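# Move the foam block from the desk to the recessed shelf

## Task

Pick up the small foam block from the desk. Go to the far end of the aisle and find the shelving section that sits deeper (set back) than the others. Place the block directly on one of that section's shelf boards, not on top of a carton. The robot must end upright: it fails if it topples or is left leaning.

## Robot and tools

ROBOT. A Hello Robot Stretch 4, about 1.6 m tall, with one arm. It has an omni-wheel base whose rim lies within 0.23 m of the base origin, a lift that rides up a mast, and a telescoping arm that reaches forward. At the arm's end is a wrist (yaw, pitch, roll) and a two-finger gripper. There is only one arm, so every command is a single set of values.

FRAMES. The base frame sits on the floor under the base centre: x forward, y left, z up, in metres. hand_pose is reported in this frame, as a point between the open fingertips; the printed value may be slightly wrong. base_odometry is given in the frame the base had at scene start. It counts wheel rotation only, so slip shows up as motion. Heading is in radians, positive to the left, in -3.142 to 3.142. If turned_by_wheels and turned_by_imu, summed over one move, disagree by more than about 0.1 rad, the base probably bumped or slid, and the heading error is roughly that gap.

TOOL move. One action per call, and blocking must always be false. The call returns in about 0.5 s while the robot keeps moving. An action holds base, joints or both, with optional speeds, pace and contact_limits. Alternatively it is {"end_of_arm": "enable_torque"} alone, which re-powers wrist or gripper motors that shut off.
- base: a relative offset from where the base last reported itself. translate_m drives forward (+) or back, -2 to 2 m. strafe_m slides left (+) or right, -2 to 2 m. rotate_rad turns in place, counter-clockwise (+), -3.2 to 3.2. Only translate_m and strafe_m may be combined, giving a straight diagonal drive with no turning.
- joints: absolute targets, by name. lift_m 0 to 1.2. arm_m 0 to 0.55 (extension). wrist_yaw_rad -1.134 to 4.276 (0 points ahead, + turns left, 3.14 is folded back). wrist_pitch_rad -1.117 to 4.259 (0 level, 1.57 points down). wrist_roll_rad -1.117 to 4.259 (+ is clockwise seen from behind). gripper_m -0.038 to 0.141, the fingertip gap in metres, with a constant bias of up to 0.015. Targets past a limit get clipped and the result says so. Other out-of-range values are refused; unknown keys make the call invalid.
- pace: "slow", "default", "fast" or "max". speeds: per-joint top speed instead of pace (not for the gripper). A high lift slows the base.
- contact_limits: 0 (gentlest) to 1, for arm_m, lift_m, translate_m, strafe_m and rotate_rad. Give each only alongside its own command; the default is 0.5. A base limit stays in force until the next action that names base.
- cameras: a list from head_camera, head_left_camera, head_right_camera, wrist_camera, all. Omitting it gives all cameras; [] gives none.
A new move only overrides the motions it names. No action runs past about 14 s (status time_out).

OTHER TOOLS. wait(seconds 0 to 10, cameras) returns the state and images, early if all motion has ended; wait(0) shows progress in the line "earlier move". stop(cameras) brakes all running motions, and also re-brakes wheels left slack. zoom_image(camera, region [x0,y0,x1,y1] in pixels, at most 504x504) enlarges part of that camera's latest image. finished_scene(scene) takes the current scene number and ends the scene for good. The block must then stay in place without the robot.

RESULTS. The "move" line reads done, or else the worst status. base_status and joint_status per motion: moving, done, off_target (resting off target, maybe still pushing), contact_stop (blocked; that motion goes slack), time_out, limit_stop_at_own_body, limit_stop_at_tilt (lean over 6 degrees; wheels, lift and arm go slack), torque_fault (a wrist or gripper motor is limp until enable_torque). After an unplanned stop or a refused call, the remaining move and wait calls in that reply are skipped. on_its_own lists things the robot did by itself. lidar_m has 12 ranges in 30-degree sectors: the 1st is straight ahead, then counter-clockwise (4th left, 7th behind, 10th right); "-" means nothing seen, or closer than 0.25 m. wrist_depth_mm is a 7x7 grid of depths in mm, 100 to 2000, with "-" for no reading. motor_effort is in percent, with the peak in brackets; servo_current is in mA. base_tilt is in degrees, with about 3 degrees of bias. The pictures line gives the image order.

GRASPING. Close to a gap more than 0.015 below the block's width; about 0.06 below holds well against tugs. A firm grip shows as a rise in the gripper's servo_current; the reported gap does not prove a hold. Fingertips pressed down on a surface can jam.

AVOID. Don't drop the block or open the gripper while it is moving. Avoid slamming, hard hits and strong pushes; use low contact limits near furniture. Self-collision risks: gripper over the base with lift below about 0.2 (0.45 if pointing down); tilting up while rolled; yaw plus pitch below about -1.1; tilting or rolling while folded back. Keep the arm short when driving or turning with a load, and avoid fast paces, so the robot does not tip. The wrist motor can shut off if a base move pushes the gripper into something. Because of thinking delay, the simulation keeps running between replies.

Each tool is called after "Call:" as name(argument=value, ...), one argument or row to a line, values as JSON.

## Session

Call:
move(
  blocking=false,
)

Scene clock: 0.00 s.
base_odometry: x=+0.000 y=+0.000 heading=+0.000
turned_by_wheels: +0.000
turned_by_imu: +0.000
base_tilt: forward=+0.4 right=+1.5
lidar_m: 0.98 0.98 1.13 1.93 1.07 1.58 2.71 2.70 1.20 0.99 0.99 1.15
base_status: not commanded
joint_positions: lift_m=+0.140 arm_m=+0.002 wrist_yaw_rad=+3.046 wrist_pitch_rad=+0.002 wrist_roll_rad=+0.000 gripper_m=+0.056
joint_status: not commanded
measured_speeds: all 0
motor_effort: lift_m=+20 arm_m=-4 wheel_0=+0 wheel_1=+0 wheel_2=+0
servo_current: wrist_yaw_rad=33 wrist_pitch_rad=33 wrist_roll_rad=26 gripper_m=46
hand_pose: x=-0.1056 y=+0.1144 z=+0.3181 quat_wxyz=(+0.048, -0.001, +0.000, +0.999) (m; base frame)
wrist_depth_mm: 136 139 - - - - - / 114 140 - - 1983 - - / 123 150 - - - - - / 137 192 - - 1983 - - / - - - - 1808 1808 - / 1118 1138 196 1008 1078 1205 - / 798 723 831 152 759 866 854
pictures: head_camera, head_left_camera, head_right_camera, wrist_camera

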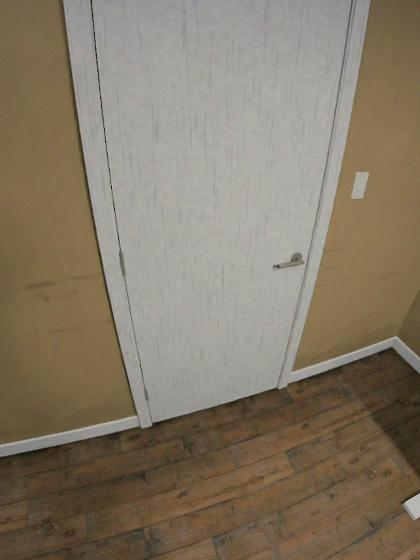

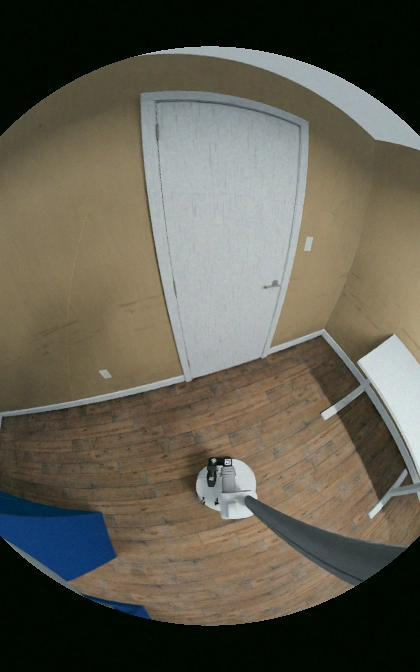

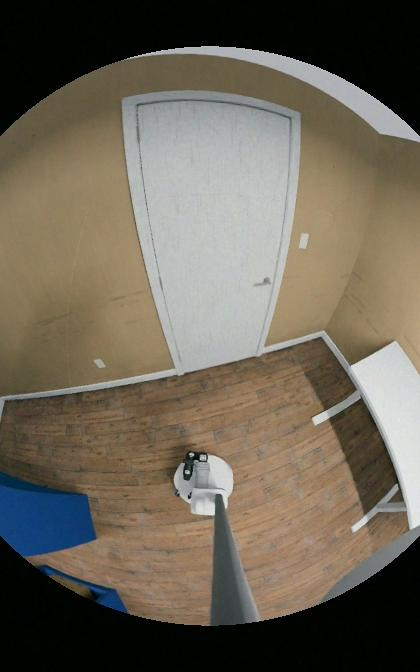

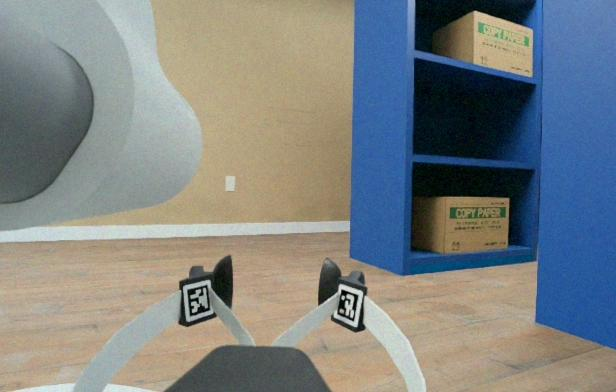

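Call:
move(
  base={"rotate_rad": -1.5},
  pace="fast",
  blocking=false,
  cameras=[],
)

Call:
wait(
  seconds=2,
)

Scene clock: 5.23 s.
move: moving
base_odometry: x=+0.000 y=+0.000 heading=-0.392
turned_by_wheels: -0.392
turned_by_imu: -0.386
base_tilt: forward=+0.4 right=+1.4
lidar_m: 1.10 0.97 1.02 1.27 1.10 1.09 1.60 2.69 2.72 1.10 0.97 1.01
base_status: rotate_rad moving
joint_positions: lift_m=+0.140 arm_m=+0.002 wrist_yaw_rad=+3.046 wrist_pitch_rad=+0.002 wrist_roll_rad=+0.000 gripper_m=+0.056
joint_status: not commanded
measured_speeds: translate_m=+0.001 strafe_m=-0.001 rotate_rad=-1.484 lift_m=+0.000 arm_m=+0.000 wrist_yaw_rad=+0.000 wrist_pitch_rad=+0.000 wrist_roll_rad=+0.000
motor_effort: lift_m=+20(20) arm_m=-4(4) wheel_0=+7(8) wheel_1=+9(9) wheel_2=+8(10)
servo_current: wrist_yaw_rad=39(46) wrist_pitch_rad=39(52) wrist_roll_rad=26(33) gripper_m=39(52)
hand_pose: x=-0.1056 y=+0.1144 z=+0.3181 quat_wxyz=(+0.048, -0.001, +0.000, +0.999) (m; base frame)
wrist_depth_mm: 136 139 - - - - - / 113 140 - - - - - / 121 147 1983 - - - - / 137 188 - - - - - / 1983 - - 1921 - - 960 / 1098 1138 196 991 186 - 991 / 798 715 831 153 750 866 854
pictures: none
No camera images: "cameras" was empty.

Scene clock: 6.43 s.
earlier move: done
base_odometry: x=+0.000 y=+0.000 heading=-1.500
turned_by_wheels: -1.108
turned_by_imu: -1.095
base_tilt: forward=+0.3 right=+1.3
lidar_m: 0.96 0.99 1.11 0.97 1.02 1.23 2.29 1.08 1.56 2.69 2.71 1.14
base_status: done
joint_positions: lift_m=+0.140 arm_m=+0.002 wrist_yaw_rad=+3.046 wrist_pitch_rad=+0.002 wrist_roll_rad=+0.000 gripper_m=+0.056
joint_status: not commanded
measured_speeds: all 0
motor_effort: lift_m=+20(20) arm_m=-4(4) wheel_0=+3(8) wheel_1=-1(10) wheel_2=+0(10)
servo_current: wrist_yaw_rad=33(46) wrist_pitch_rad=52(52) wrist_roll_rad=33(33) gripper_m=52(52)
hand_pose: x=-0.1056 y=+0.1144 z=+0.3181 quat_wxyz=(+0.048, -0.001, +0.000, +0.999) (m; base frame)
wrist_depth_mm: 136 140 - - - - - / 115 140 - - - - - / 121 153 - - - - - / 138 201 - - - - - / - 1808 - - 1756 - - / 991 1025 196 991 1098 1078 - / 798 715 831 152 750 854 854
wait: 1.20 of 2 s (the move ended)
pictures: head_camera, head_left_camera, head_right_camera, wrist_camera
camera_calibration:
wrist_camera: T_world_to_cam=[[0.142551, 0.98883, 0.0435187, -0.134677], [0.0286927, 0.0398208, -0.998795, 0.369213], [-0.989371, 0.143628, -0.0226957, 0.11596], [0, 0, 0, 1]] pos_world=[0.123332, 0.101815, 0.377261]

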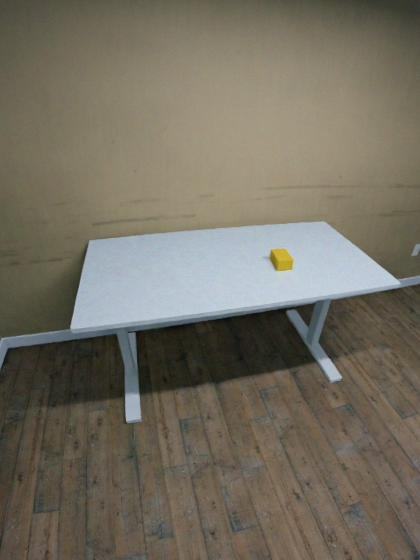

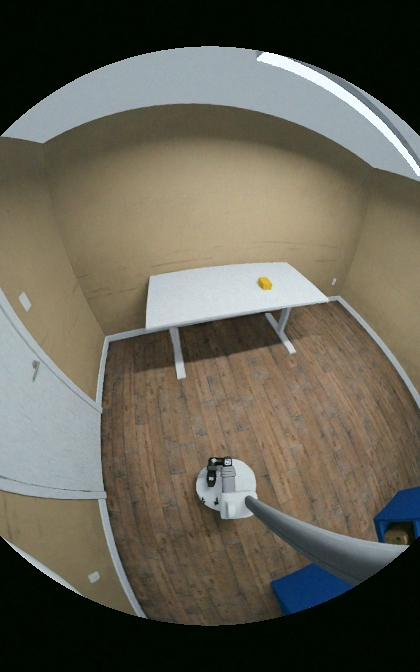

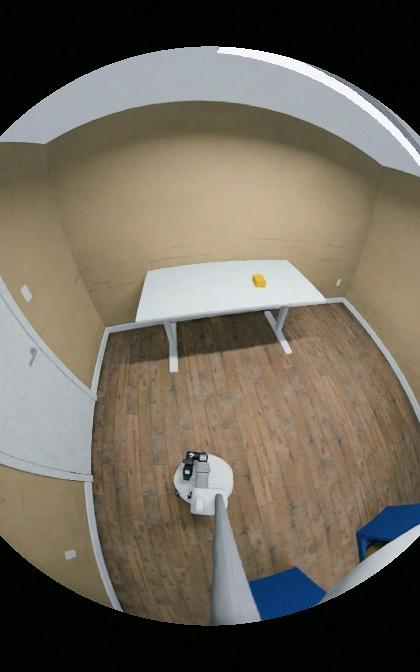

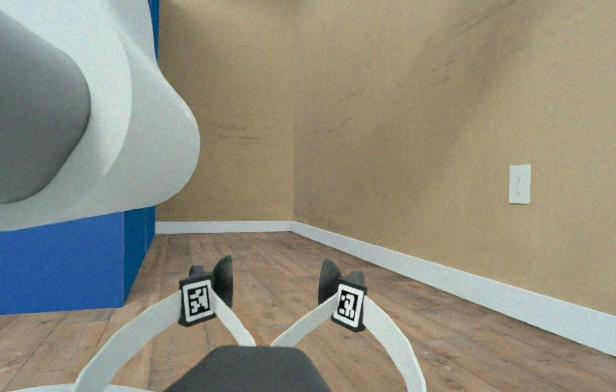

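Call:
zoom_image(
  camera="head_camera",
  region=[240, 220, 330, 300],
)

Call:
move(
  base={"rotate_rad": -2.2},
  joints={"lift_m": 0.9, "wrist_yaw_rad": 0.0, "wrist_pitch_rad": 0.3},
  pace="fast",
  blocking=false,
  cameras=[],
)

Call:
wait(
  seconds=3,
  cameras=["head_camera", "head_left_camera"],
)

Scaled by 5.600 from the camera's 420x560 image, which has a finer 1200x1600 frame.

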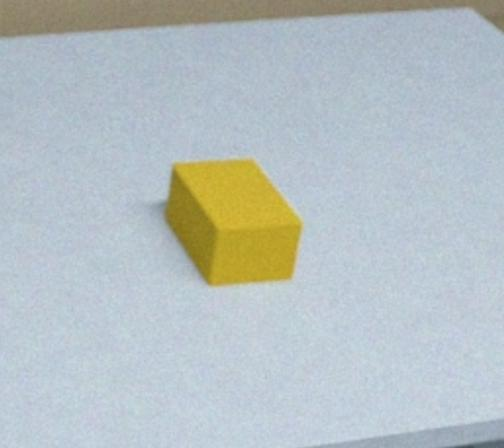

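Scene clock: 59.87 s.
move: moving
base_odometry: x=+0.000 y=+0.000 heading=-1.892
turned_by_wheels: -0.392
turned_by_imu: -0.386
base_tilt: forward=+0.4 right=+1.2
lidar_m: 1.07 0.98 1.03 1.08 0.98 1.02 1.36 1.06 1.07 1.56 2.68 1.52
base_status: rotate_rad moving
joint_positions: lift_m=+0.206 arm_m=+0.002 wrist_yaw_rad=+2.394 wrist_pitch_rad=+0.299 wrist_roll_rad=+0.000 gripper_m=+0.056
joint_status: lift_m moving; wrist_yaw_rad moving; wrist_pitch_rad moving
measured_speeds: translate_m=+0.001 strafe_m=-0.001 rotate_rad=-1.484 lift_m=+0.248 arm_m=+0.000 wrist_yaw_rad=-1.814 wrist_pitch_rad=+0.004 wrist_roll_rad=+0.000
motor_effort: lift_m=+28(28) arm_m=-4(4) wheel_0=+8(9) wheel_1=+9(11) wheel_2=+9(10)
servo_current: wrist_yaw_rad=104(130) wrist_pitch_rad=46(78) wrist_roll_rad=26(39) gripper_m=52(52)
hand_pose: x=+0.0306 y=+0.2515 z=+0.2987 quat_wxyz=(+0.361, -0.139, +0.054, +0.920) (m; base frame)
wrist_depth_mm: - - - - 931 - - / - - - - - - - / - - - - - - - / 1255 1182 1182 1118 1060 - - / 866 878 891 904 917 878 878 / 668 668 197 627 661 691 699 / 262 237 564 - 535 559 580
pictures: none
No camera images: "cameras" was empty.

Scene clock: 62.33 s.
earlier move: done
base_odometry: x=+0.000 y=+0.000 heading=+2.583
turned_by_wheels: -1.808
turned_by_imu: -1.786
base_tilt: forward=+0.4 right=+1.5
lidar_m: 1.58 2.72 2.69 1.20 1.00 0.98 1.17 0.98 0.98 1.17 1.93 1.08
base_status: done
joint_positions: lift_m=+0.900 arm_m=+0.002 wrist_yaw_rad=+0.003 wrist_pitch_rad=+0.300 wrist_roll_rad=+0.000 gripper_m=+0.056
joint_status: all done
measured_speeds: all 0
motor_effort: lift_m=+24(28) arm_m=-4(4) wheel_0=+2(9) wheel_1=+1(12) wheel_2=-2(10)
servo_current: wrist_yaw_rad=39(130) wrist_pitch_rad=46(78) wrist_roll_rad=26(39) gripper_m=39(52)
hand_pose: x=+0.4490 y=-0.0865 z=+0.9927 quat_wxyz=(+0.989, +0.000, +0.149, +0.002) (m; base frame)
wrist_depth_mm: - - - - - - - / - - - - - - - / - - - - - - - / - - - - - - - / - - 1921 1921 - - - / 1808 1808 195 214 178 - - / 1537 1397 1537 153 - - 1576
wait: 2.47 of 3 s (the move ended)
pictures: head_camera, head_left_camera

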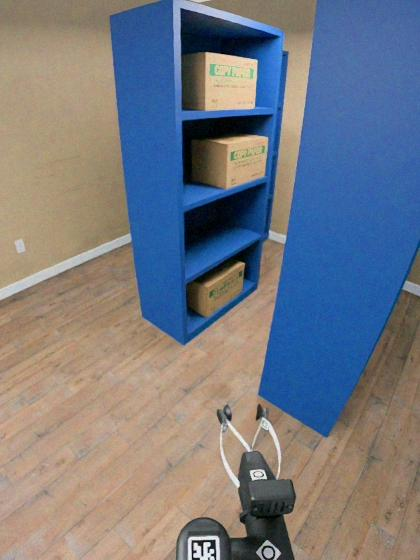

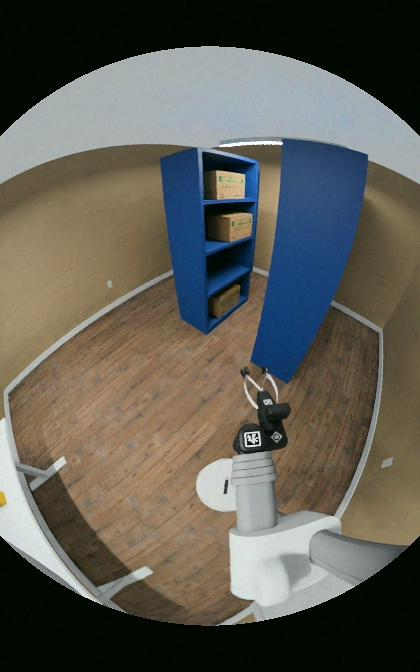

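Call:
move(
  base={"rotate_rad": 2.35},
  joints={"wrist_pitch_rad": 0.5, "gripper_m": 0.125},
  pace="max",
  blocking=false,
  cameras=[],
)

Call:
wait(
  seconds=4,
  cameras=["head_camera"],
)

Call:
move(
  base={"translate_m": 0.55, "strafe_m": -0.495},
  pace="max",
  blocking=false,
  cameras=[],
)

Call:
wait(
  seconds=4,
  cameras=["head_camera", "wrist_camera"],
)

Scene clock: 91.20 s.
move: moving
base_odometry: x=+0.000 y=+0.000 heading=+2.832
turned_by_wheels: +0.248
turned_by_imu: +0.244
base_tilt: forward=+0.2 right=+1.4
lidar_m: 1.58 2.69 1.48 1.07 0.98 1.03 1.07 0.98 1.04 1.39 1.08 1.08
base_status: rotate_rad moving
joint_positions: lift_m=+0.900 arm_m=+0.002 wrist_yaw_rad=+0.003 wrist_pitch_rad=+0.499 wrist_roll_rad=+0.000 gripper_m=+0.076
joint_status: wrist_pitch_rad moving; gripper_m moving
measured_speeds: translate_m=+0.000 strafe_m=+0.000 rotate_rad=+0.941 lift_m=+0.000 arm_m=+0.000 wrist_yaw_rad=+0.000 wrist_pitch_rad=+0.001 wrist_roll_rad=+0.000
motor_effort: lift_m=+24(24) arm_m=-4(4) wheel_0=-7(7) wheel_1=-5(7) wheel_2=-7(9)
servo_current: wrist_yaw_rad=39(46) wrist_pitch_rad=46(85) wrist_roll_rad=26(33) gripper_m=65(91)
hand_pose: x=+0.4266 y=-0.0866 z=+0.9397 quat_wxyz=(+0.969, +0.000, +0.247, +0.002) (m; base frame)
wrist_depth_mm: - - - - - - - / - - - - - - - / - - - - 1983 - - / - - - - 1983 - - / 1708 1756 1756 1708 1756 - - / 1430 1397 196 1464 194 - - / 1229 1160 1281 149 1229 - -
pictures: none
No camera images: "cameras" was empty.

Scene clock: 93.33 s.
earlier move: done
base_odometry: x=+0.000 y=+0.000 heading=-1.350
turned_by_wheels: +2.102
turned_by_imu: +2.074
base_tilt: forward=+0.5 right=+1.5
lidar_m: 0.98 1.01 1.08 0.97 1.02 1.38 1.05 1.10 1.57 2.69 1.52 1.05
base_status: done
joint_positions: lift_m=+0.900 arm_m=+0.002 wrist_yaw_rad=+0.003 wrist_pitch_rad=+0.499 wrist_roll_rad=+0.000 gripper_m=+0.125
joint_status: all done
measured_speeds: all 0
motor_effort: lift_m=+23(24) arm_m=-4(4) wheel_0=-1(9) wheel_1=-1(7) wheel_2=+0(9)
servo_current: wrist_yaw_rad=33(46) wrist_pitch_rad=52(85) wrist_roll_rad=33(33) gripper_m=46(104)
hand_pose: x=+0.4266 y=-0.0866 z=+0.9397 quat_wxyz=(+0.969, +0.000, +0.247, +0.002) (m; base frame)
wrist_depth_mm: - - - - - - - / - - - - - - - / - - - - - - - / 1708 - - - - - 1366 / 1618 1756 1661 1756 1808 1863 1863 / 1430 200 1336 1537 197 1464 1499 / 1229 1205 1229 - 1255 1255 1255
wait: 2.13 of 4 s (the move ended)
pictures: head_camera

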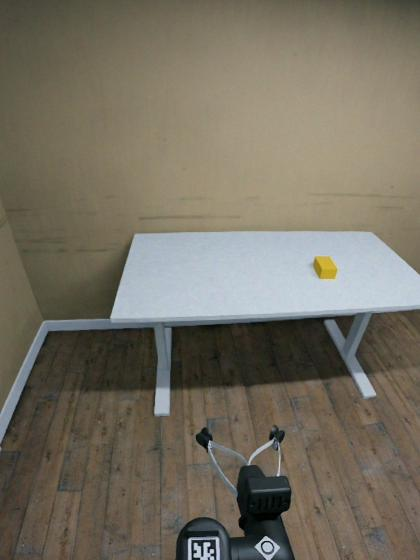

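Scene clock: 93.83 s.
move: moving
base_odometry: x=-0.022 y=-0.039 heading=-1.350
turned_by_wheels: +0.000
turned_by_imu: +0.000
base_tilt: forward=+0.4 right=+1.4
lidar_m: 0.95 0.99 1.09 1.01 1.05 1.43 1.10 1.12 1.57 2.67 1.43 0.99
base_status: translate_m moving; strafe_m moving
joint_positions: lift_m=+0.900 arm_m=+0.002 wrist_yaw_rad=+0.003 wrist_pitch_rad=+0.499 wrist_roll_rad=+0.000 gripper_m=+0.125
joint_status: not commanded
measured_speeds: translate_m=+0.125 strafe_m=-0.112 rotate_rad=+0.006 lift_m=+0.000 arm_m=+0.000 wrist_yaw_rad=+0.000 wrist_pitch_rad=+0.000 wrist_roll_rad=+0.000
motor_effort: lift_m=+23(23) arm_m=-4(4) wheel_0=+11(11) wheel_1=-4(7) wheel_2=-10(10)
servo_current: wrist_yaw_rad=33(46) wrist_pitch_rad=46(46) wrist_roll_rad=26(39) gripper_m=52(52)
hand_pose: x=+0.4266 y=-0.0866 z=+0.9397 quat_wxyz=(+0.969, +0.000, +0.247, +0.002) (m; base frame)
wrist_depth_mm: - - - - - - - / - - - - - - - / - - - - - - - / 1708 - - - - - 1366 / 1661 1708 1756 1756 1808 1808 1863 / 1430 199 1366 1576 198 1464 1499 / 1229 1182 1205 - 1255 1255 1255
pictures: none
No camera images: "cameras" was empty.

Scene clock: 96.67 s.
earlier move: done
base_odometry: x=-0.362 y=-0.645 heading=-1.350
turned_by_wheels: +0.000
turned_by_imu: -0.002
base_tilt: forward=+0.4 right=+1.3
lidar_m: 0.46 0.48 0.67 1.50 1.56 2.05 1.58 1.70 2.31 2.16 0.72 0.52
base_status: done
joint_positions: lift_m=+0.900 arm_m=+0.002 wrist_yaw_rad=+0.003 wrist_pitch_rad=+0.499 wrist_roll_rad=+0.000 gripper_m=+0.125
joint_status: not commanded
measured_speeds: all 0
motor_effort: lift_m=+23(23) arm_m=-4(4) wheel_0=+0(12) wheel_1=-1(7) wheel_2=+0(10)
servo_current: wrist_yaw_rad=33(52) wrist_pitch_rad=39(52) wrist_roll_rad=33(39) gripper_m=46(52)
hand_pose: x=+0.4266 y=-0.0866 z=+0.9397 quat_wxyz=(+0.969, +0.000, +0.247, +0.002) (m; base frame)
wrist_depth_mm: - - - - - - - / - - - - - - - / - - - - - - - / - - - 559 - - - / - - - - - - - / - 190 171 - 195 - - / - 1138 - - - - -
wait: 2.83 of 4 s (the move ended)
pictures: head_camera, wrist_camera
camera_calibration:
wrist_camera: T_world_to_cam=[[-0.0181414, -0.997965, 0.0611353, -0.158876], [-0.498368, -0.0439823, -0.865849, 1.07548], [0.866776, -0.0461756, -0.496556, 0.322497], [0, 0, 0, 1]] pos_world=[0.253568, -0.0963595, 1.10105]

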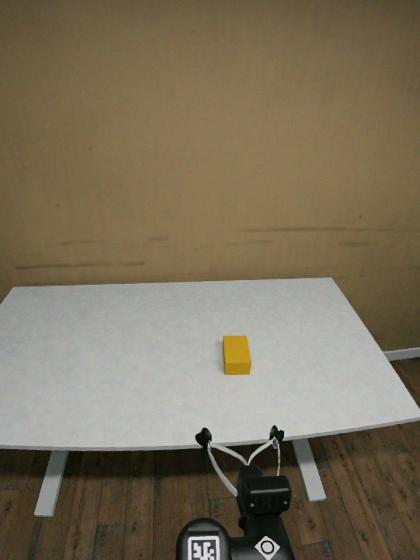

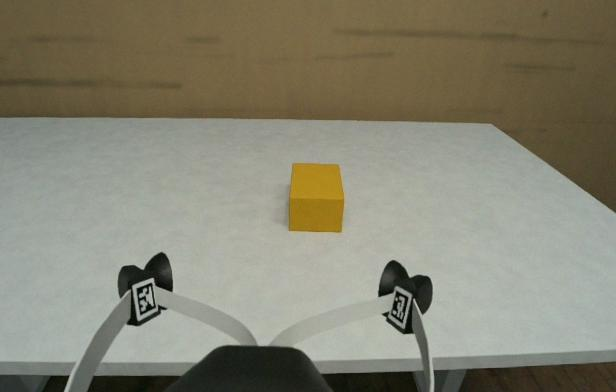

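Call:
move(
  base={"strafe_m": -0.048},
  joints={"arm_m": 0.2, "lift_m": 0.79},
  blocking=false,
  cameras=[],
)

Call:
wait(
  seconds=3,
  cameras=["head_camera", "wrist_camera"],
)

Scene clock: 137.63 s.
move: moving
base_odometry: x=-0.396 y=-0.653 heading=-1.350
turned_by_wheels: +0.000
turned_by_imu: -0.001
base_tilt: forward=+0.4 right=+1.4
lidar_m: 0.46 0.47 0.66 1.55 1.60 2.13 1.58 1.67 2.25 2.12 0.73 0.51
base_status: strafe_m moving
joint_positions: lift_m=+0.861 arm_m=+0.054 wrist_yaw_rad=+0.003 wrist_pitch_rad=+0.499 wrist_roll_rad=+0.000 gripper_m=+0.125
joint_status: lift_m moving; arm_m moving
measured_speeds: translate_m=+0.000 strafe_m=-0.096 rotate_rad=+0.001 lift_m=-0.149 arm_m=+0.198 wrist_yaw_rad=-0.001 wrist_pitch_rad=+0.000 wrist_roll_rad=+0.000
motor_effort: lift_m=+15(21) arm_m=+7(9) wheel_0=+2(9) wheel_1=+0(9) wheel_2=+0(1)
servo_current: wrist_yaw_rad=26(46) wrist_pitch_rad=39(46) wrist_roll_rad=33(33) gripper_m=46(46)
hand_pose: x=+0.4788 y=-0.0866 z=+0.9013 quat_wxyz=(+0.969, +0.000, +0.247, +0.002) (m; base frame)
wrist_depth_mm: - - - - - - - / - - - - - - - / - - - - - - - / - - - 504 - - - / - - - - - - - / - 189 171 - 195 - - / - - - - - - -
pictures: none
No camera images: "cameras" was empty.

Scene clock: 138.83 s.
earlier move: done
base_odometry: x=-0.409 y=-0.655 heading=-1.350
turned_by_wheels: +0.000
turned_by_imu: +0.000
base_tilt: forward=+0.3 right=+1.3
lidar_m: 0.49 0.49 0.67 1.55 1.60 2.17 1.58 1.68 2.22 2.12 0.75 0.52
base_status: done
joint_positions: lift_m=+0.790 arm_m=+0.200 wrist_yaw_rad=+0.003 wrist_pitch_rad=+0.500 wrist_roll_rad=+0.000 gripper_m=+0.125
joint_status: all done
measured_speeds: all 0
motor_effort: lift_m=+13(21) arm_m=+7(10) wheel_0=+2(9) wheel_1=-1(9) wheel_2=+0(1)
servo_current: wrist_yaw_rad=39(46) wrist_pitch_rad=46(52) wrist_roll_rad=26(33) gripper_m=46(52)
hand_pose: x=+0.6241 y=-0.0866 z=+0.8305 quat_wxyz=(+0.969, +0.000, +0.247, +0.002) (m; base frame)
wrist_depth_mm: - - - - - - - / - - - - - - - / - - - - - - - / - - 324 324 - - - / - - - 334 - - - / - 189 171 - 195 - - / - - - - - - -
wait: 1.20 of 3 s (the move ended)
pictures: head_camera, wrist_camera
camera_calibration:
wrist_camera: T_world_to_cam=[[-0.0182224, -0.997963, 0.0611368, -0.14859], [-0.498432, -0.04394, -0.865815, 1.07934], [0.866738, -0.0462497, -0.496616, 0.0971805], [0, 0, 0, 1]] pos_world=[0.451041, -0.0963664, 0.991857]

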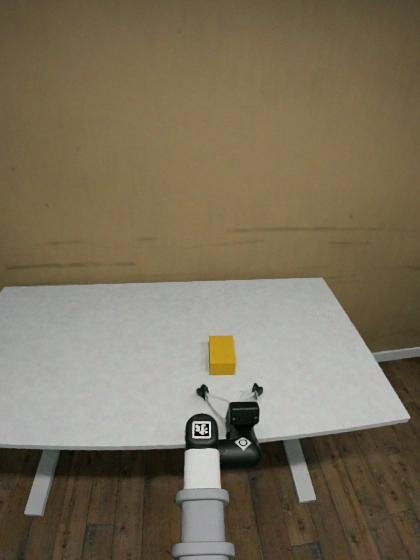

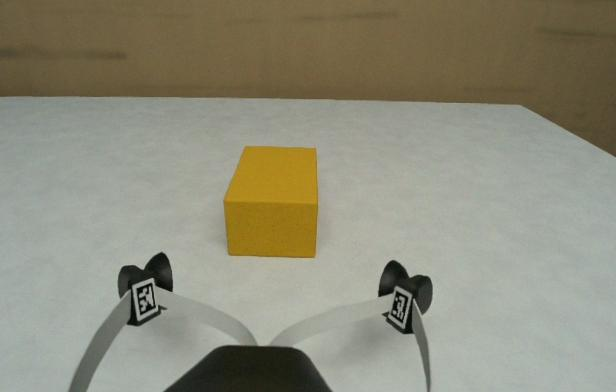

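Call:
move(
  joints={"arm_m": 0.365, "lift_m": 0.757},
  blocking=false,
  cameras=[],
)

Call:
wait(
  seconds=3,
  cameras=["wrist_camera"],
)

Call:
move(
  joints={"gripper_m": 0.015},
  blocking=false,
  cameras=[],
)

Call:
wait(
  seconds=2.5,
  cameras=["wrist_camera"],
)

Scene clock: 157.30 s.
move: moving
base_odometry: x=-0.409 y=-0.655 heading=-1.350
turned_by_wheels: +0.000
turned_by_imu: -0.001
base_tilt: forward=+0.3 right=+1.4
lidar_m: 0.47 0.48 0.67 1.55 1.58 2.15 1.58 1.69 2.24 2.11 0.73 0.50
base_status: not commanded
joint_positions: lift_m=+0.761 arm_m=+0.252 wrist_yaw_rad=+0.003 wrist_pitch_rad=+0.500 wrist_roll_rad=+0.000 gripper_m=+0.125
joint_status: lift_m moving; arm_m moving
measured_speeds: translate_m=+0.000 strafe_m=+0.000 rotate_rad=+0.000 lift_m=-0.051 arm_m=+0.198 wrist_yaw_rad=+0.000 wrist_pitch_rad=+0.000 wrist_roll_rad=+0.000
motor_effort: lift_m=+13(14) arm_m=+7(10) wheel_0=+2(2) wheel_1=-1(1) wheel_2=+0(0)
servo_current: wrist_yaw_rad=39(46) wrist_pitch_rad=33(46) wrist_roll_rad=20(33) gripper_m=52(52)
hand_pose: x=+0.6766 y=-0.0866 z=+0.8009 quat_wxyz=(+0.969, +0.000, +0.247, +0.002) (m; base frame)
wrist_depth_mm: - - - - - - - / - - - - - - - / - - 336 338 - - - / - - 272 271 - - - / - - 281 287 - - - / - 190 170 - 195 - - / - - - - - - -
pictures: none
No camera images: "cameras" was empty.

Scene clock: 158.37 s.
earlier move: done
base_odometry: x=-0.409 y=-0.655 heading=-1.350
turned_by_wheels: +0.000
turned_by_imu: +0.000
base_tilt: forward=+0.3 right=+1.3
lidar_m: 0.46 0.49 0.66 1.54 1.62 2.13 1.58 1.67 2.25 2.07 0.72 0.50
base_status: not commanded
joint_positions: lift_m=+0.757 arm_m=+0.365 wrist_yaw_rad=+0.003 wrist_pitch_rad=+0.500 wrist_roll_rad=+0.000 gripper_m=+0.125
joint_status: all done
measured_speeds: all 0
motor_effort: lift_m=+14(15) arm_m=+6(10) wheel_0=+2(2) wheel_1=-1(1) wheel_2=+0(0)
servo_current: wrist_yaw_rad=39(46) wrist_pitch_rad=39(46) wrist_roll_rad=26(33) gripper_m=46(52)
hand_pose: x=+0.7891 y=-0.0866 z=+0.7975 quat_wxyz=(+0.969, +0.000, +0.247, +0.002) (m; base frame)
wrist_depth_mm: - - - - - - - / - - - - - - - / - - - - - - - / - - 252 245 - - - / - - 199 203 - - - / - 189 180 178 195 - - / - - 200 - - - -
wait: 1.07 of 3 s (the move ended)
pictures: wrist_camera
camera_calibration:
wrist_camera: T_world_to_cam=[[-0.0182386, -0.997963, 0.0611377, -0.143557], [-0.498475, -0.0439305, -0.865791, 1.13299], [0.866712, -0.0462664, -0.496658, -0.0621784], [0, 0, 0, 1]] pos_world=[0.616042, -0.0963679, 0.958831]

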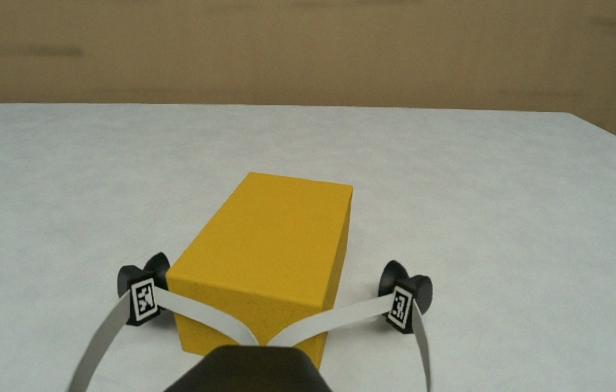

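Scene clock: 158.87 s.
move: moving
base_odometry: x=-0.409 y=-0.655 heading=-1.350
turned_by_wheels: +0.000
turned_by_imu: +0.000
base_tilt: forward=+0.4 right=+1.4
lidar_m: 0.46 0.48 0.65 1.56 1.60 2.14 1.58 1.68 2.26 2.10 0.72 0.49
base_status: not commanded
joint_positions: lift_m=+0.757 arm_m=+0.365 wrist_yaw_rad=+0.003 wrist_pitch_rad=+0.500 wrist_roll_rad=+0.000 gripper_m=+0.111
joint_status: gripper_m moving
measured_speeds: all 0
motor_effort: lift_m=+14(14) arm_m=+6(7) wheel_0=+2(2) wheel_1=-1(1) wheel_2=+0(0)
servo_current: wrist_yaw_rad=33(39) wrist_pitch_rad=39(46) wrist_roll_rad=26(39) gripper_m=85(111)
hand_pose: x=+0.7891 y=-0.0866 z=+0.7975 quat_wxyz=(+0.969, +0.000, +0.247, +0.002) (m; base frame)
wrist_depth_mm: - - - - - - - / - - - - - - - / - - - - - - - / - - 240 243 - - - / - - 199 203 - - - / - 186 183 179 195 - - / - - - - - - -
pictures: none
No camera images: "cameras" was empty.

Scene clock: 160.33 s.
earlier move: done
base_odometry: x=-0.409 y=-0.655 heading=-1.350
turned_by_wheels: +0.000
turned_by_imu: +0.000
base_tilt: forward=+0.4 right=+1.5
lidar_m: 0.47 0.48 0.65 1.54 1.60 2.14 1.60 1.69 2.27 2.11 0.71 0.51
base_status: not commanded
joint_positions: lift_m=+0.757 arm_m=+0.365 wrist_yaw_rad=+0.003 wrist_pitch_rad=+0.500 wrist_roll_rad=+0.000 gripper_m=+0.016
joint_status: all done
measured_speeds: all 0
motor_effort: lift_m=+14(14) arm_m=+7(7) wheel_0=+2(2) wheel_1=-1(1) wheel_2=+0(0)
servo_current: wrist_yaw_rad=39(46) wrist_pitch_rad=39(59) wrist_roll_rad=26(39) gripper_m=124(286)
hand_pose: x=+0.7891 y=-0.0866 z=+0.7975 quat_wxyz=(+0.969, +0.000, +0.247, +0.002) (m; base frame)
wrist_depth_mm: - - - - - - - / - - - - - - - / - - - - - - - / - - 233 234 - - - / - - 183 186 - - - / - 166 163 162 181 - - / - - - 139 - - -
wait: 1.47 of 2.5 s (the move ended)
pictures: wrist_camera
camera_calibration:
wrist_camera: T_world_to_cam=[[-0.0182299, -0.997963, 0.0611406, -0.143564], [-0.498592, -0.0439311, -0.865723, 1.13299], [0.866645, -0.0462663, -0.496775, -0.0620333], [0, 0, 0, 1]] pos_world=[0.616045, -0.0963679, 0.958821]

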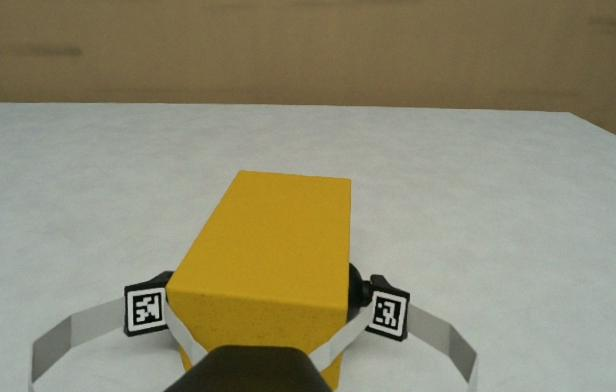

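Call:
move(
  joints={"lift_m": 0.86},
  blocking=false,
  cameras=[],
)

Call:
move(
  base={"translate_m": -0.35},
  joints={"arm_m": 0.01},
  blocking=false,
  cameras=[],
)

Call:
wait(
  seconds=3,
  cameras=["wrist_camera"],
)

Call:
move(
  base={"rotate_rad": -3.11},
  joints={"lift_m": 0.6},
  pace="fast",
  blocking=false,
  cameras=[],
)

Call:
wait(
  seconds=5,
  cameras=["head_camera", "wrist_camera"],
)

Scene clock: 233.70 s.
move: moving
base_odometry: x=-0.409 y=-0.655 heading=-1.350
turned_by_wheels: +0.000
turned_by_imu: -0.001
base_tilt: forward=+0.4 right=+1.3
lidar_m: 0.48 0.47 0.65 1.55 1.63 2.17 1.59 1.68 2.26 2.11 0.72 0.50
base_status: not commanded
joint_positions: lift_m=+0.796 arm_m=+0.365 wrist_yaw_rad=+0.003 wrist_pitch_rad=+0.500 wrist_roll_rad=+0.000 gripper_m=+0.016
joint_status: lift_m moving
measured_speeds: translate_m=+0.000 strafe_m=+0.000 rotate_rad=+0.000 lift_m=+0.149 arm_m=+0.000 wrist_yaw_rad=+0.000 wrist_pitch_rad=+0.000 wrist_roll_rad=+0.000
motor_effort: lift_m=+26(27) arm_m=+6(7) wheel_0=+2(2) wheel_1=-1(1) wheel_2=+0(0)
servo_current: wrist_yaw_rad=46(46) wrist_pitch_rad=52(52) wrist_roll_rad=33(33) gripper_m=117(130)
hand_pose: x=+0.7890 y=-0.0866 z=+0.8358 quat_wxyz=(+0.969, +0.000, +0.247, +0.002) (m; base frame)
wrist_depth_mm: - - - - - - - / - - - - - - - / - - - - - - - / - - 233 235 - - - / - - 184 186 - - - / - 166 163 162 181 - - / - - - 139 - - -
pictures: none
No camera images: "cameras" was empty.

Scene clock: 234.20 s.
move: moving
base_odometry: x=-0.416 y=-0.624 heading=-1.350
turned_by_wheels: +0.000
turned_by_imu: +0.000
base_tilt: forward=+0.3 right=+1.3
lidar_m: 0.48 0.52 0.71 1.56 1.62 2.11 1.54 1.65 2.26 2.10 0.78 0.54
base_status: translate_m moving
joint_positions: lift_m=+0.856 arm_m=+0.313 wrist_yaw_rad=+0.003 wrist_pitch_rad=+0.500 wrist_roll_rad=+0.000 gripper_m=+0.016
joint_status: lift_m moving; arm_m moving
measured_speeds: translate_m=-0.122 strafe_m=+0.000 rotate_rad=-0.005 lift_m=+0.053 arm_m=-0.198 wrist_yaw_rad=+0.000 wrist_pitch_rad=+0.000 wrist_roll_rad=+0.000
motor_effort: lift_m=+25(27) arm_m=-8(10) wheel_0=-7(7) wheel_1=-6(7) wheel_2=+9(9)
servo_current: wrist_yaw_rad=33(46) wrist_pitch_rad=26(52) wrist_roll_rad=26(33) gripper_m=124(137)
hand_pose: x=+0.7371 y=-0.0866 z=+0.8957 quat_wxyz=(+0.969, +0.000, +0.247, +0.002) (m; base frame)
wrist_depth_mm: - - - - - - - / - - - - - - - / - - - - - - - / - - 233 234 - - - / - - 183 186 - - - / - 166 163 162 182 - - / - - - 139 - - -
pictures: none
No camera images: "cameras" was empty.

Scene clock: 236.43 s.
earlier move: done
base_odometry: x=-0.486 y=-0.314 heading=-1.350
turned_by_wheels: +0.000
turned_by_imu: +0.000
base_tilt: forward=+0.5 right=+1.4
lidar_m: 0.81 0.85 1.13 1.54 1.61 1.33 1.26 1.37 2.30 2.14 2.20 0.87
base_status: done
joint_positions: lift_m=+0.860 arm_m=+0.010 wrist_yaw_rad=+0.003 wrist_pitch_rad=+0.500 wrist_roll_rad=+0.000 gripper_m=+0.016
joint_status: all done
measured_speeds: all 0
motor_effort: lift_m=+24(27) arm_m=-6(10) wheel_0=-3(7) wheel_1=-2(8) wheel_2=+1(11)
servo_current: wrist_yaw_rad=39(46) wrist_pitch_rad=52(52) wrist_roll_rad=33(33) gripper_m=137(137)
hand_pose: x=+0.4345 y=-0.0866 z=+0.8996 quat_wxyz=(+0.969, +0.000, +0.247, +0.002) (m; base frame)
wrist_depth_mm: - - - - - - - / - - - - - - - / - - - - - - - / - - 232 235 - - - / - 1618 184 187 1618 1756 1756 / 1308 173 163 162 181 1464 1430 / 1138 1160 172 139 - 1138 1255
wait: 2.23 of 3 s (the move ended)
pictures: wrist_camera
camera_calibration:
wrist_camera: T_world_to_cam=[[-0.0182531, -0.997962, 0.0611443, -0.156273], [-0.498732, -0.0439152, -0.865643, 1.0446], [0.866564, -0.0462952, -0.496914, 0.296142], [0, 0, 0, 1]] pos_world=[0.261495, -0.0963705, 1.06096]

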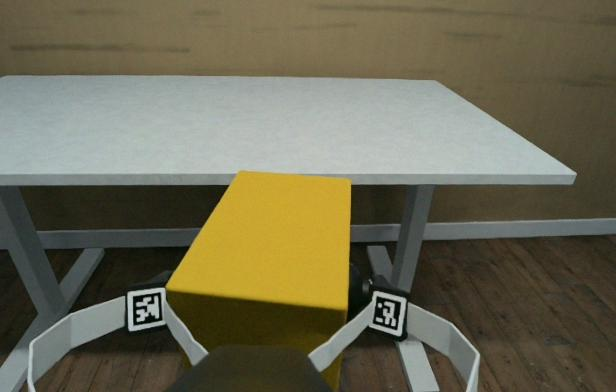

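Scene clock: 236.93 s.
move: moving
base_odometry: x=-0.486 y=-0.314 heading=-1.614
turned_by_wheels: -0.264
turned_by_imu: -0.260
base_tilt: forward=+0.3 right=+1.4
lidar_m: 0.81 0.82 0.94 1.55 1.53 1.79 1.23 1.22 1.38 2.17 2.13 1.00
base_status: rotate_rad moving
joint_positions: lift_m=+0.795 arm_m=+0.010 wrist_yaw_rad=+0.003 wrist_pitch_rad=+0.500 wrist_roll_rad=+0.000 gripper_m=+0.016
joint_status: lift_m moving
measured_speeds: translate_m=-0.001 strafe_m=+0.002 rotate_rad=-1.005 lift_m=-0.248 arm_m=+0.000 wrist_yaw_rad=+0.000 wrist_pitch_rad=+0.000 wrist_roll_rad=+0.000
motor_effort: lift_m=+13(20) arm_m=-6(6) wheel_0=+6(7) wheel_1=+6(8) wheel_2=+9(9)
servo_current: wrist_yaw_rad=39(39) wrist_pitch_rad=39(52) wrist_roll_rad=26(33) gripper_m=130(137)
hand_pose: x=+0.4345 y=-0.0866 z=+0.8350 quat_wxyz=(+0.969, +0.000, +0.247, +0.002) (m; base frame)
wrist_depth_mm: - - - - - - - / - - - - - - - / - - - - - - - / - - 233 235 1921 - 1983 / 1499 1537 183 186 1618 1661 1661 / 1308 173 163 162 181 1430 1336 / 1060 1118 172 139 1138 1098 1160
pictures: none
No camera images: "cameras" was empty.

Scene clock: 239.37 s.
earlier move: done
base_odometry: x=-0.486 y=-0.314 heading=+1.823
turned_by_wheels: -2.846
turned_by_imu: -2.810
base_tilt: forward=+0.4 right=+1.4
lidar_m: 1.23 1.38 2.25 2.16 2.24 0.85 0.81 0.86 1.59 1.52 1.63 1.28
base_status: done
joint_positions: lift_m=+0.600 arm_m=+0.010 wrist_yaw_rad=+0.003 wrist_pitch_rad=+0.500 wrist_roll_rad=+0.000 gripper_m=+0.016
joint_status: all done
measured_speeds: all 0
motor_effort: lift_m=+14(20) arm_m=-6(6) wheel_0=+3(7) wheel_1=+0(9) wheel_2=-1(9)
servo_current: wrist_yaw_rad=33(46) wrist_pitch_rad=33(52) wrist_roll_rad=26(33) gripper_m=137(137)
hand_pose: x=+0.4345 y=-0.0866 z=+0.6404 quat_wxyz=(+0.969, +0.000, +0.247, +0.002) (m; base frame)
wrist_depth_mm: - - - - - - - / - 1863 - - - - - / 1336 1537 - - - - - / - 1499 1499 235 1661 1708 1708 / 1160 1255 184 186 1308 1308 1336 / 1042 174 163 162 181 1118 1078 / 854 878 172 139 917 866 946
wait: 2.43 of 5 s (the move ended)
pictures: head_camera, wrist_camera
camera_calibration:
wrist_camera: T_world_to_cam=[[-0.0182517, -0.997962, 0.0611448, -0.140426], [-0.498755, -0.0439151, -0.86563, 0.820239], [0.866551, -0.0462955, -0.496937, 0.167366], [0, 0, 0, 1]] pos_world=[0.261504, -0.0963706, 0.80178]

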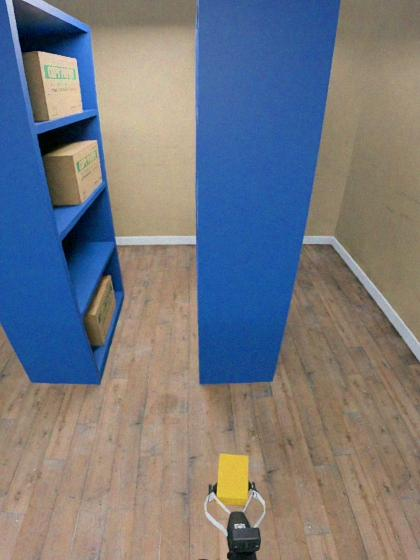

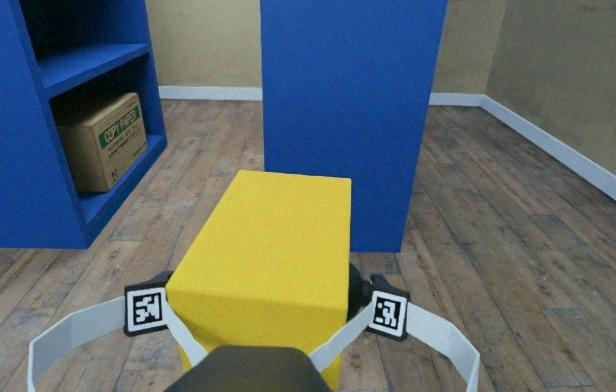

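Call:
move(
  base={"translate_m": 0.65, "strafe_m": 0.3},
  pace="max",
  blocking=false,
  cameras=[],
)

Call:
wait(
  seconds=4,
  cameras=["head_camera"],
)

Call:
move(
  base={"translate_m": 0.75},
  pace="max",
  blocking=false,
  cameras=[],
)

Call:
wait(
  seconds=4,
  cameras=["head_camera", "head_left_camera"],
)

Scene clock: 261.80 s.
move: moving
base_odometry: x=-0.522 y=-0.270 heading=+1.823
turned_by_wheels: +0.000
turned_by_imu: -0.001
base_tilt: forward=+0.3 right=+1.4
lidar_m: 1.16 1.33 2.22 2.11 2.21 0.91 0.86 0.92 1.62 1.56 1.65 1.22
base_status: translate_m moving; strafe_m moving
joint_positions: lift_m=+0.600 arm_m=+0.010 wrist_yaw_rad=+0.003 wrist_pitch_rad=+0.500 wrist_roll_rad=+0.000 gripper_m=+0.016
joint_status: not commanded
measured_speeds: translate_m=+0.199 strafe_m=+0.090 rotate_rad=+0.003 lift_m=+0.000 arm_m=+0.000 wrist_yaw_rad=+0.000 wrist_pitch_rad=+0.000 wrist_roll_rad=+0.000
motor_effort: lift_m=+14(14) arm_m=-6(6) wheel_0=+3(5) wheel_1=+11(12) wheel_2=-11(11)
servo_current: wrist_yaw_rad=33(39) wrist_pitch_rad=39(52) wrist_roll_rad=26(33) gripper_m=124(130)
hand_pose: x=+0.4345 y=-0.0866 z=+0.6404 quat_wxyz=(+0.969, +0.000, +0.247, +0.001) (m; base frame)
wrist_depth_mm: - - - - - - - / - 1863 - - - - - / 1308 1537 - - - - - / - 1499 1499 234 - 1708 1708 / 1182 1255 183 186 1255 1308 1308 / 1008 174 163 162 182 1138 1078 / 842 866 172 139 917 854 946
pictures: none
No camera images: "cameras" was empty.

Scene clock: 264.43 s.
earlier move: done
base_odometry: x=-0.939 y=+0.240 heading=+1.823
turned_by_wheels: +0.000
turned_by_imu: +0.000
base_tilt: forward=+0.4 right=+1.4
lidar_m: 0.48 0.65 0.82 1.83 1.94 2.39 1.46 1.56 1.93 1.82 0.82 0.65
base_status: done
joint_positions: lift_m=+0.600 arm_m=+0.010 wrist_yaw_rad=+0.003 wrist_pitch_rad=+0.500 wrist_roll_rad=+0.000 gripper_m=+0.016
joint_status: not commanded
measured_speeds: all 0
motor_effort: lift_m=+15(15) arm_m=-6(6) wheel_0=+4(5) wheel_1=-2(12) wheel_2=+2(13)
servo_current: wrist_yaw_rad=39(46) wrist_pitch_rad=33(59) wrist_roll_rad=26(33) gripper_m=124(137)
hand_pose: x=+0.4345 y=-0.0866 z=+0.6403 quat_wxyz=(+0.969, +0.000, +0.247, +0.001) (m; base frame)
wrist_depth_mm: - - - - 854 634 322 / - - - - 759 676 343 / - 1118 - - 1098 397 366 / 831 960 1464 235 960 - - / 768 904 185 185 820 - - / 820 174 163 162 182 - - / - 878 172 139 - - -
wait: 2.63 of 4 s (the move ended)
pictures: head_camera

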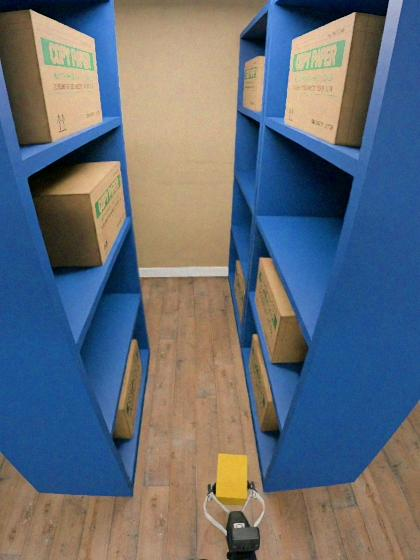

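Scene clock: 264.93 s.
move: moving
base_odometry: x=-0.952 y=+0.291 heading=+1.824
turned_by_wheels: +0.000
turned_by_imu: +0.000
base_tilt: forward=+0.4 right=+1.4
lidar_m: 1.11 0.61 0.78 1.86 1.95 2.47 1.53 1.58 1.91 1.82 0.78 0.59
base_status: translate_m moving
joint_positions: lift_m=+0.600 arm_m=+0.010 wrist_yaw_rad=+0.003 wrist_pitch_rad=+0.500 wrist_roll_rad=+0.000 gripper_m=+0.016
joint_status: not commanded
measured_speeds: translate_m=+0.199 strafe_m=-0.001 rotate_rad=+0.005 lift_m=+0.000 arm_m=+0.000 wrist_yaw_rad=+0.000 wrist_pitch_rad=+0.000 wrist_roll_rad=+0.000
motor_effort: lift_m=+15(15) arm_m=-6(6) wheel_0=+7(8) wheel_1=+6(8) wheel_2=-12(13)
servo_current: wrist_yaw_rad=33(39) wrist_pitch_rad=39(52) wrist_roll_rad=33(33) gripper_m=137(137)
hand_pose: x=+0.4345 y=-0.0866 z=+0.6403 quat_wxyz=(+0.969, +0.000, +0.247, +0.001) (m; base frame)
wrist_depth_mm: - - - - 707 603 283 / - - - - 699 647 300 / - - - - 788 357 325 / 842 976 1537 235 931 357 353 / 732 931 184 186 778 - - / 759 174 163 162 181 - - / - 878 172 139 - - -
pictures: none
No camera images: "cameras" was empty.

Scene clock: 267.63 s.
earlier move: done
base_odometry: x=-1.127 y=+0.966 heading=+1.824
turned_by_wheels: +0.000
turned_by_imu: -0.001
base_tilt: forward=+0.3 right=+1.4
lidar_m: 0.47 0.45 0.29 0.29 0.30 2.64 3.05 2.34 0.27 0.25 0.25 0.38
base_status: done
joint_positions: lift_m=+0.600 arm_m=+0.010 wrist_yaw_rad=+0.003 wrist_pitch_rad=+0.500 wrist_roll_rad=+0.000 gripper_m=+0.016
joint_status: not commanded
measured_speeds: all 0
motor_effort: lift_m=+16(16) arm_m=-6(6) wheel_0=+0(9) wheel_1=+1(9) wheel_2=+1(14)
servo_current: wrist_yaw_rad=39(52) wrist_pitch_rad=39(59) wrist_roll_rad=26(33) gripper_m=130(137)
hand_pose: x=+0.4345 y=-0.0866 z=+0.6402 quat_wxyz=(+0.969, +0.000, +0.247, +0.001) (m; base frame)
wrist_depth_mm: - - - - 1281 436 287 / 1397 - - - 569 362 289 / - - - 1576 627 362 303 / 1430 1576 260 235 878 384 301 / 1281 1281 184 186 699 379 286 / - 173 163 162 181 355 297 / - 891 172 139 - 320 282
wait: 2.70 of 4 s (the move ended)
pictures: head_camera, head_left_camera

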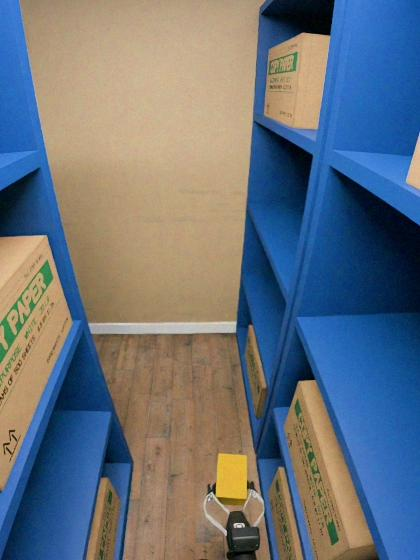

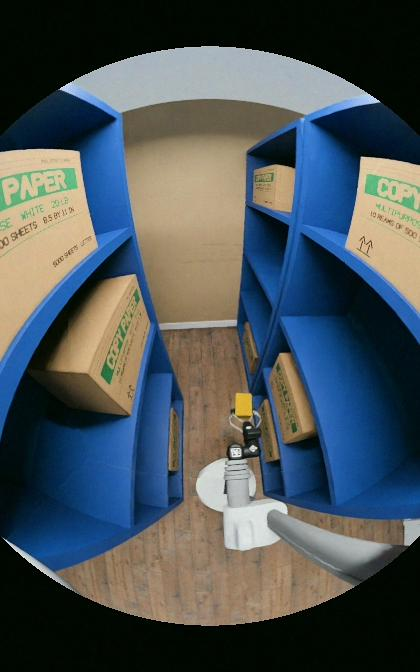

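Call:
move(
  base={"translate_m": 1.15, "strafe_m": 0.02},
  pace="max",
  blocking=false,
  cameras=[],
)

Call:
wait(
  seconds=5,
  cameras=["head_left_camera", "wrist_camera"],
)

Scene clock: 290.63 s.
move: moving
base_odometry: x=-1.141 y=+1.017 heading=+1.824
turned_by_wheels: +0.000
turned_by_imu: -0.001
base_tilt: forward=+0.3 right=+1.3
lidar_m: 1.03 0.45 0.33 0.27 0.31 2.78 3.08 2.34 0.26 0.26 0.27 0.38
base_status: translate_m moving; strafe_m moving
joint_positions: lift_m=+0.600 arm_m=+0.010 wrist_yaw_rad=+0.003 wrist_pitch_rad=+0.500 wrist_roll_rad=+0.000 gripper_m=+0.016
joint_status: not commanded
measured_speeds: translate_m=+0.199 strafe_m=+0.002 rotate_rad=+0.002 lift_m=+0.000 arm_m=+0.000 wrist_yaw_rad=+0.000 wrist_pitch_rad=+0.000 wrist_roll_rad=+0.000
motor_effort: lift_m=+16(16) arm_m=-6(6) wheel_0=+6(8) wheel_1=+5(7) wheel_2=-13(13)
servo_current: wrist_yaw_rad=33(39) wrist_pitch_rad=39(52) wrist_roll_rad=26(33) gripper_m=124(137)
hand_pose: x=+0.4345 y=-0.0866 z=+0.6402 quat_wxyz=(+0.969, +0.000, +0.247, +0.001) (m; base frame)
wrist_depth_mm: - - - - - 449 293 / 1366 - - - - 349 294 / 1499 - - 1537 668 349 296 / 1464 1499 260 234 842 373 294 / 1229 1255 184 186 661 368 293 / 1025 174 163 162 181 343 290 / - 878 172 138 - 151 289
pictures: none
No camera images: "cameras" was empty.

Scene clock: 294.00 s.
earlier move: done
base_odometry: x=-1.434 y=+2.075 heading=+1.824
turned_by_wheels: +0.000
turned_by_imu: -0.001
base_tilt: forward=+0.5 right=+1.3
lidar_m: 0.46 0.56 0.79 0.76 0.54 0.47 1.25 0.40 0.25 0.25 0.26 0.37
base_status: done
joint_positions: lift_m=+0.600 arm_m=+0.010 wrist_yaw_rad=+0.003 wrist_pitch_rad=+0.500 wrist_roll_rad=+0.000 gripper_m=+0.016
joint_status: not commanded
measured_speeds: all 0
motor_effort: lift_m=+16(16) arm_m=-6(6) wheel_0=+2(9) wheel_1=+1(10) wheel_2=+1(14)
servo_current: wrist_yaw_rad=33(52) wrist_pitch_rad=33(59) wrist_roll_rad=26(39) gripper_m=124(137)
hand_pose: x=+0.4345 y=-0.0866 z=+0.6402 quat_wxyz=(+0.969, +0.000, +0.247, +0.001) (m; base frame)
wrist_depth_mm: 290 291 293 296 294 296 271 / 312 315 317 317 319 319 272 / 340 340 342 342 343 340 291 / 366 370 359 236 375 364 315 / 404 404 184 187 410 362 349 / 439 173 163 162 182 368 355 / - - - 139 - 320 310
wait: 3.37 of 5 s (the move ended)
pictures: head_left_camera, wrist_camera
camera_calibration:
wrist_camera: T_world_to_cam=[[-0.0182871, -0.997961, 0.0611447, -0.140409], [-0.498758, -0.0438973, -0.865629, 0.820079], [0.866548, -0.0463263, -0.496939, 0.167304], [0, 0, 0, 1]] pos_world=[0.261477, -0.0963734, 0.801609]

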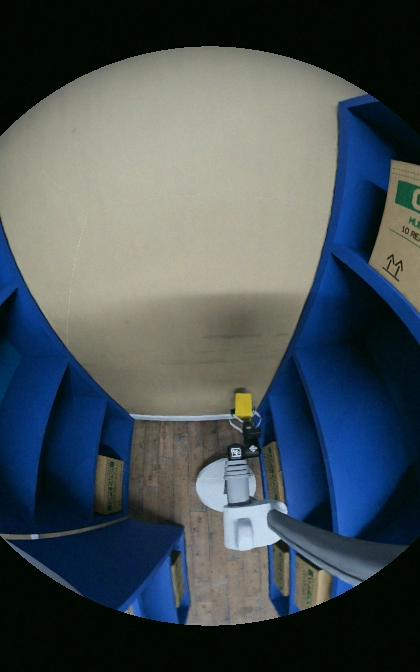

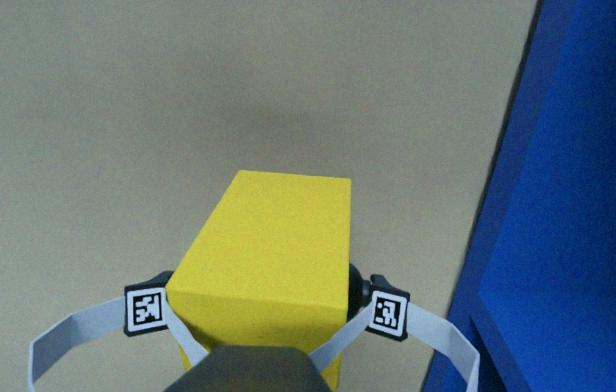

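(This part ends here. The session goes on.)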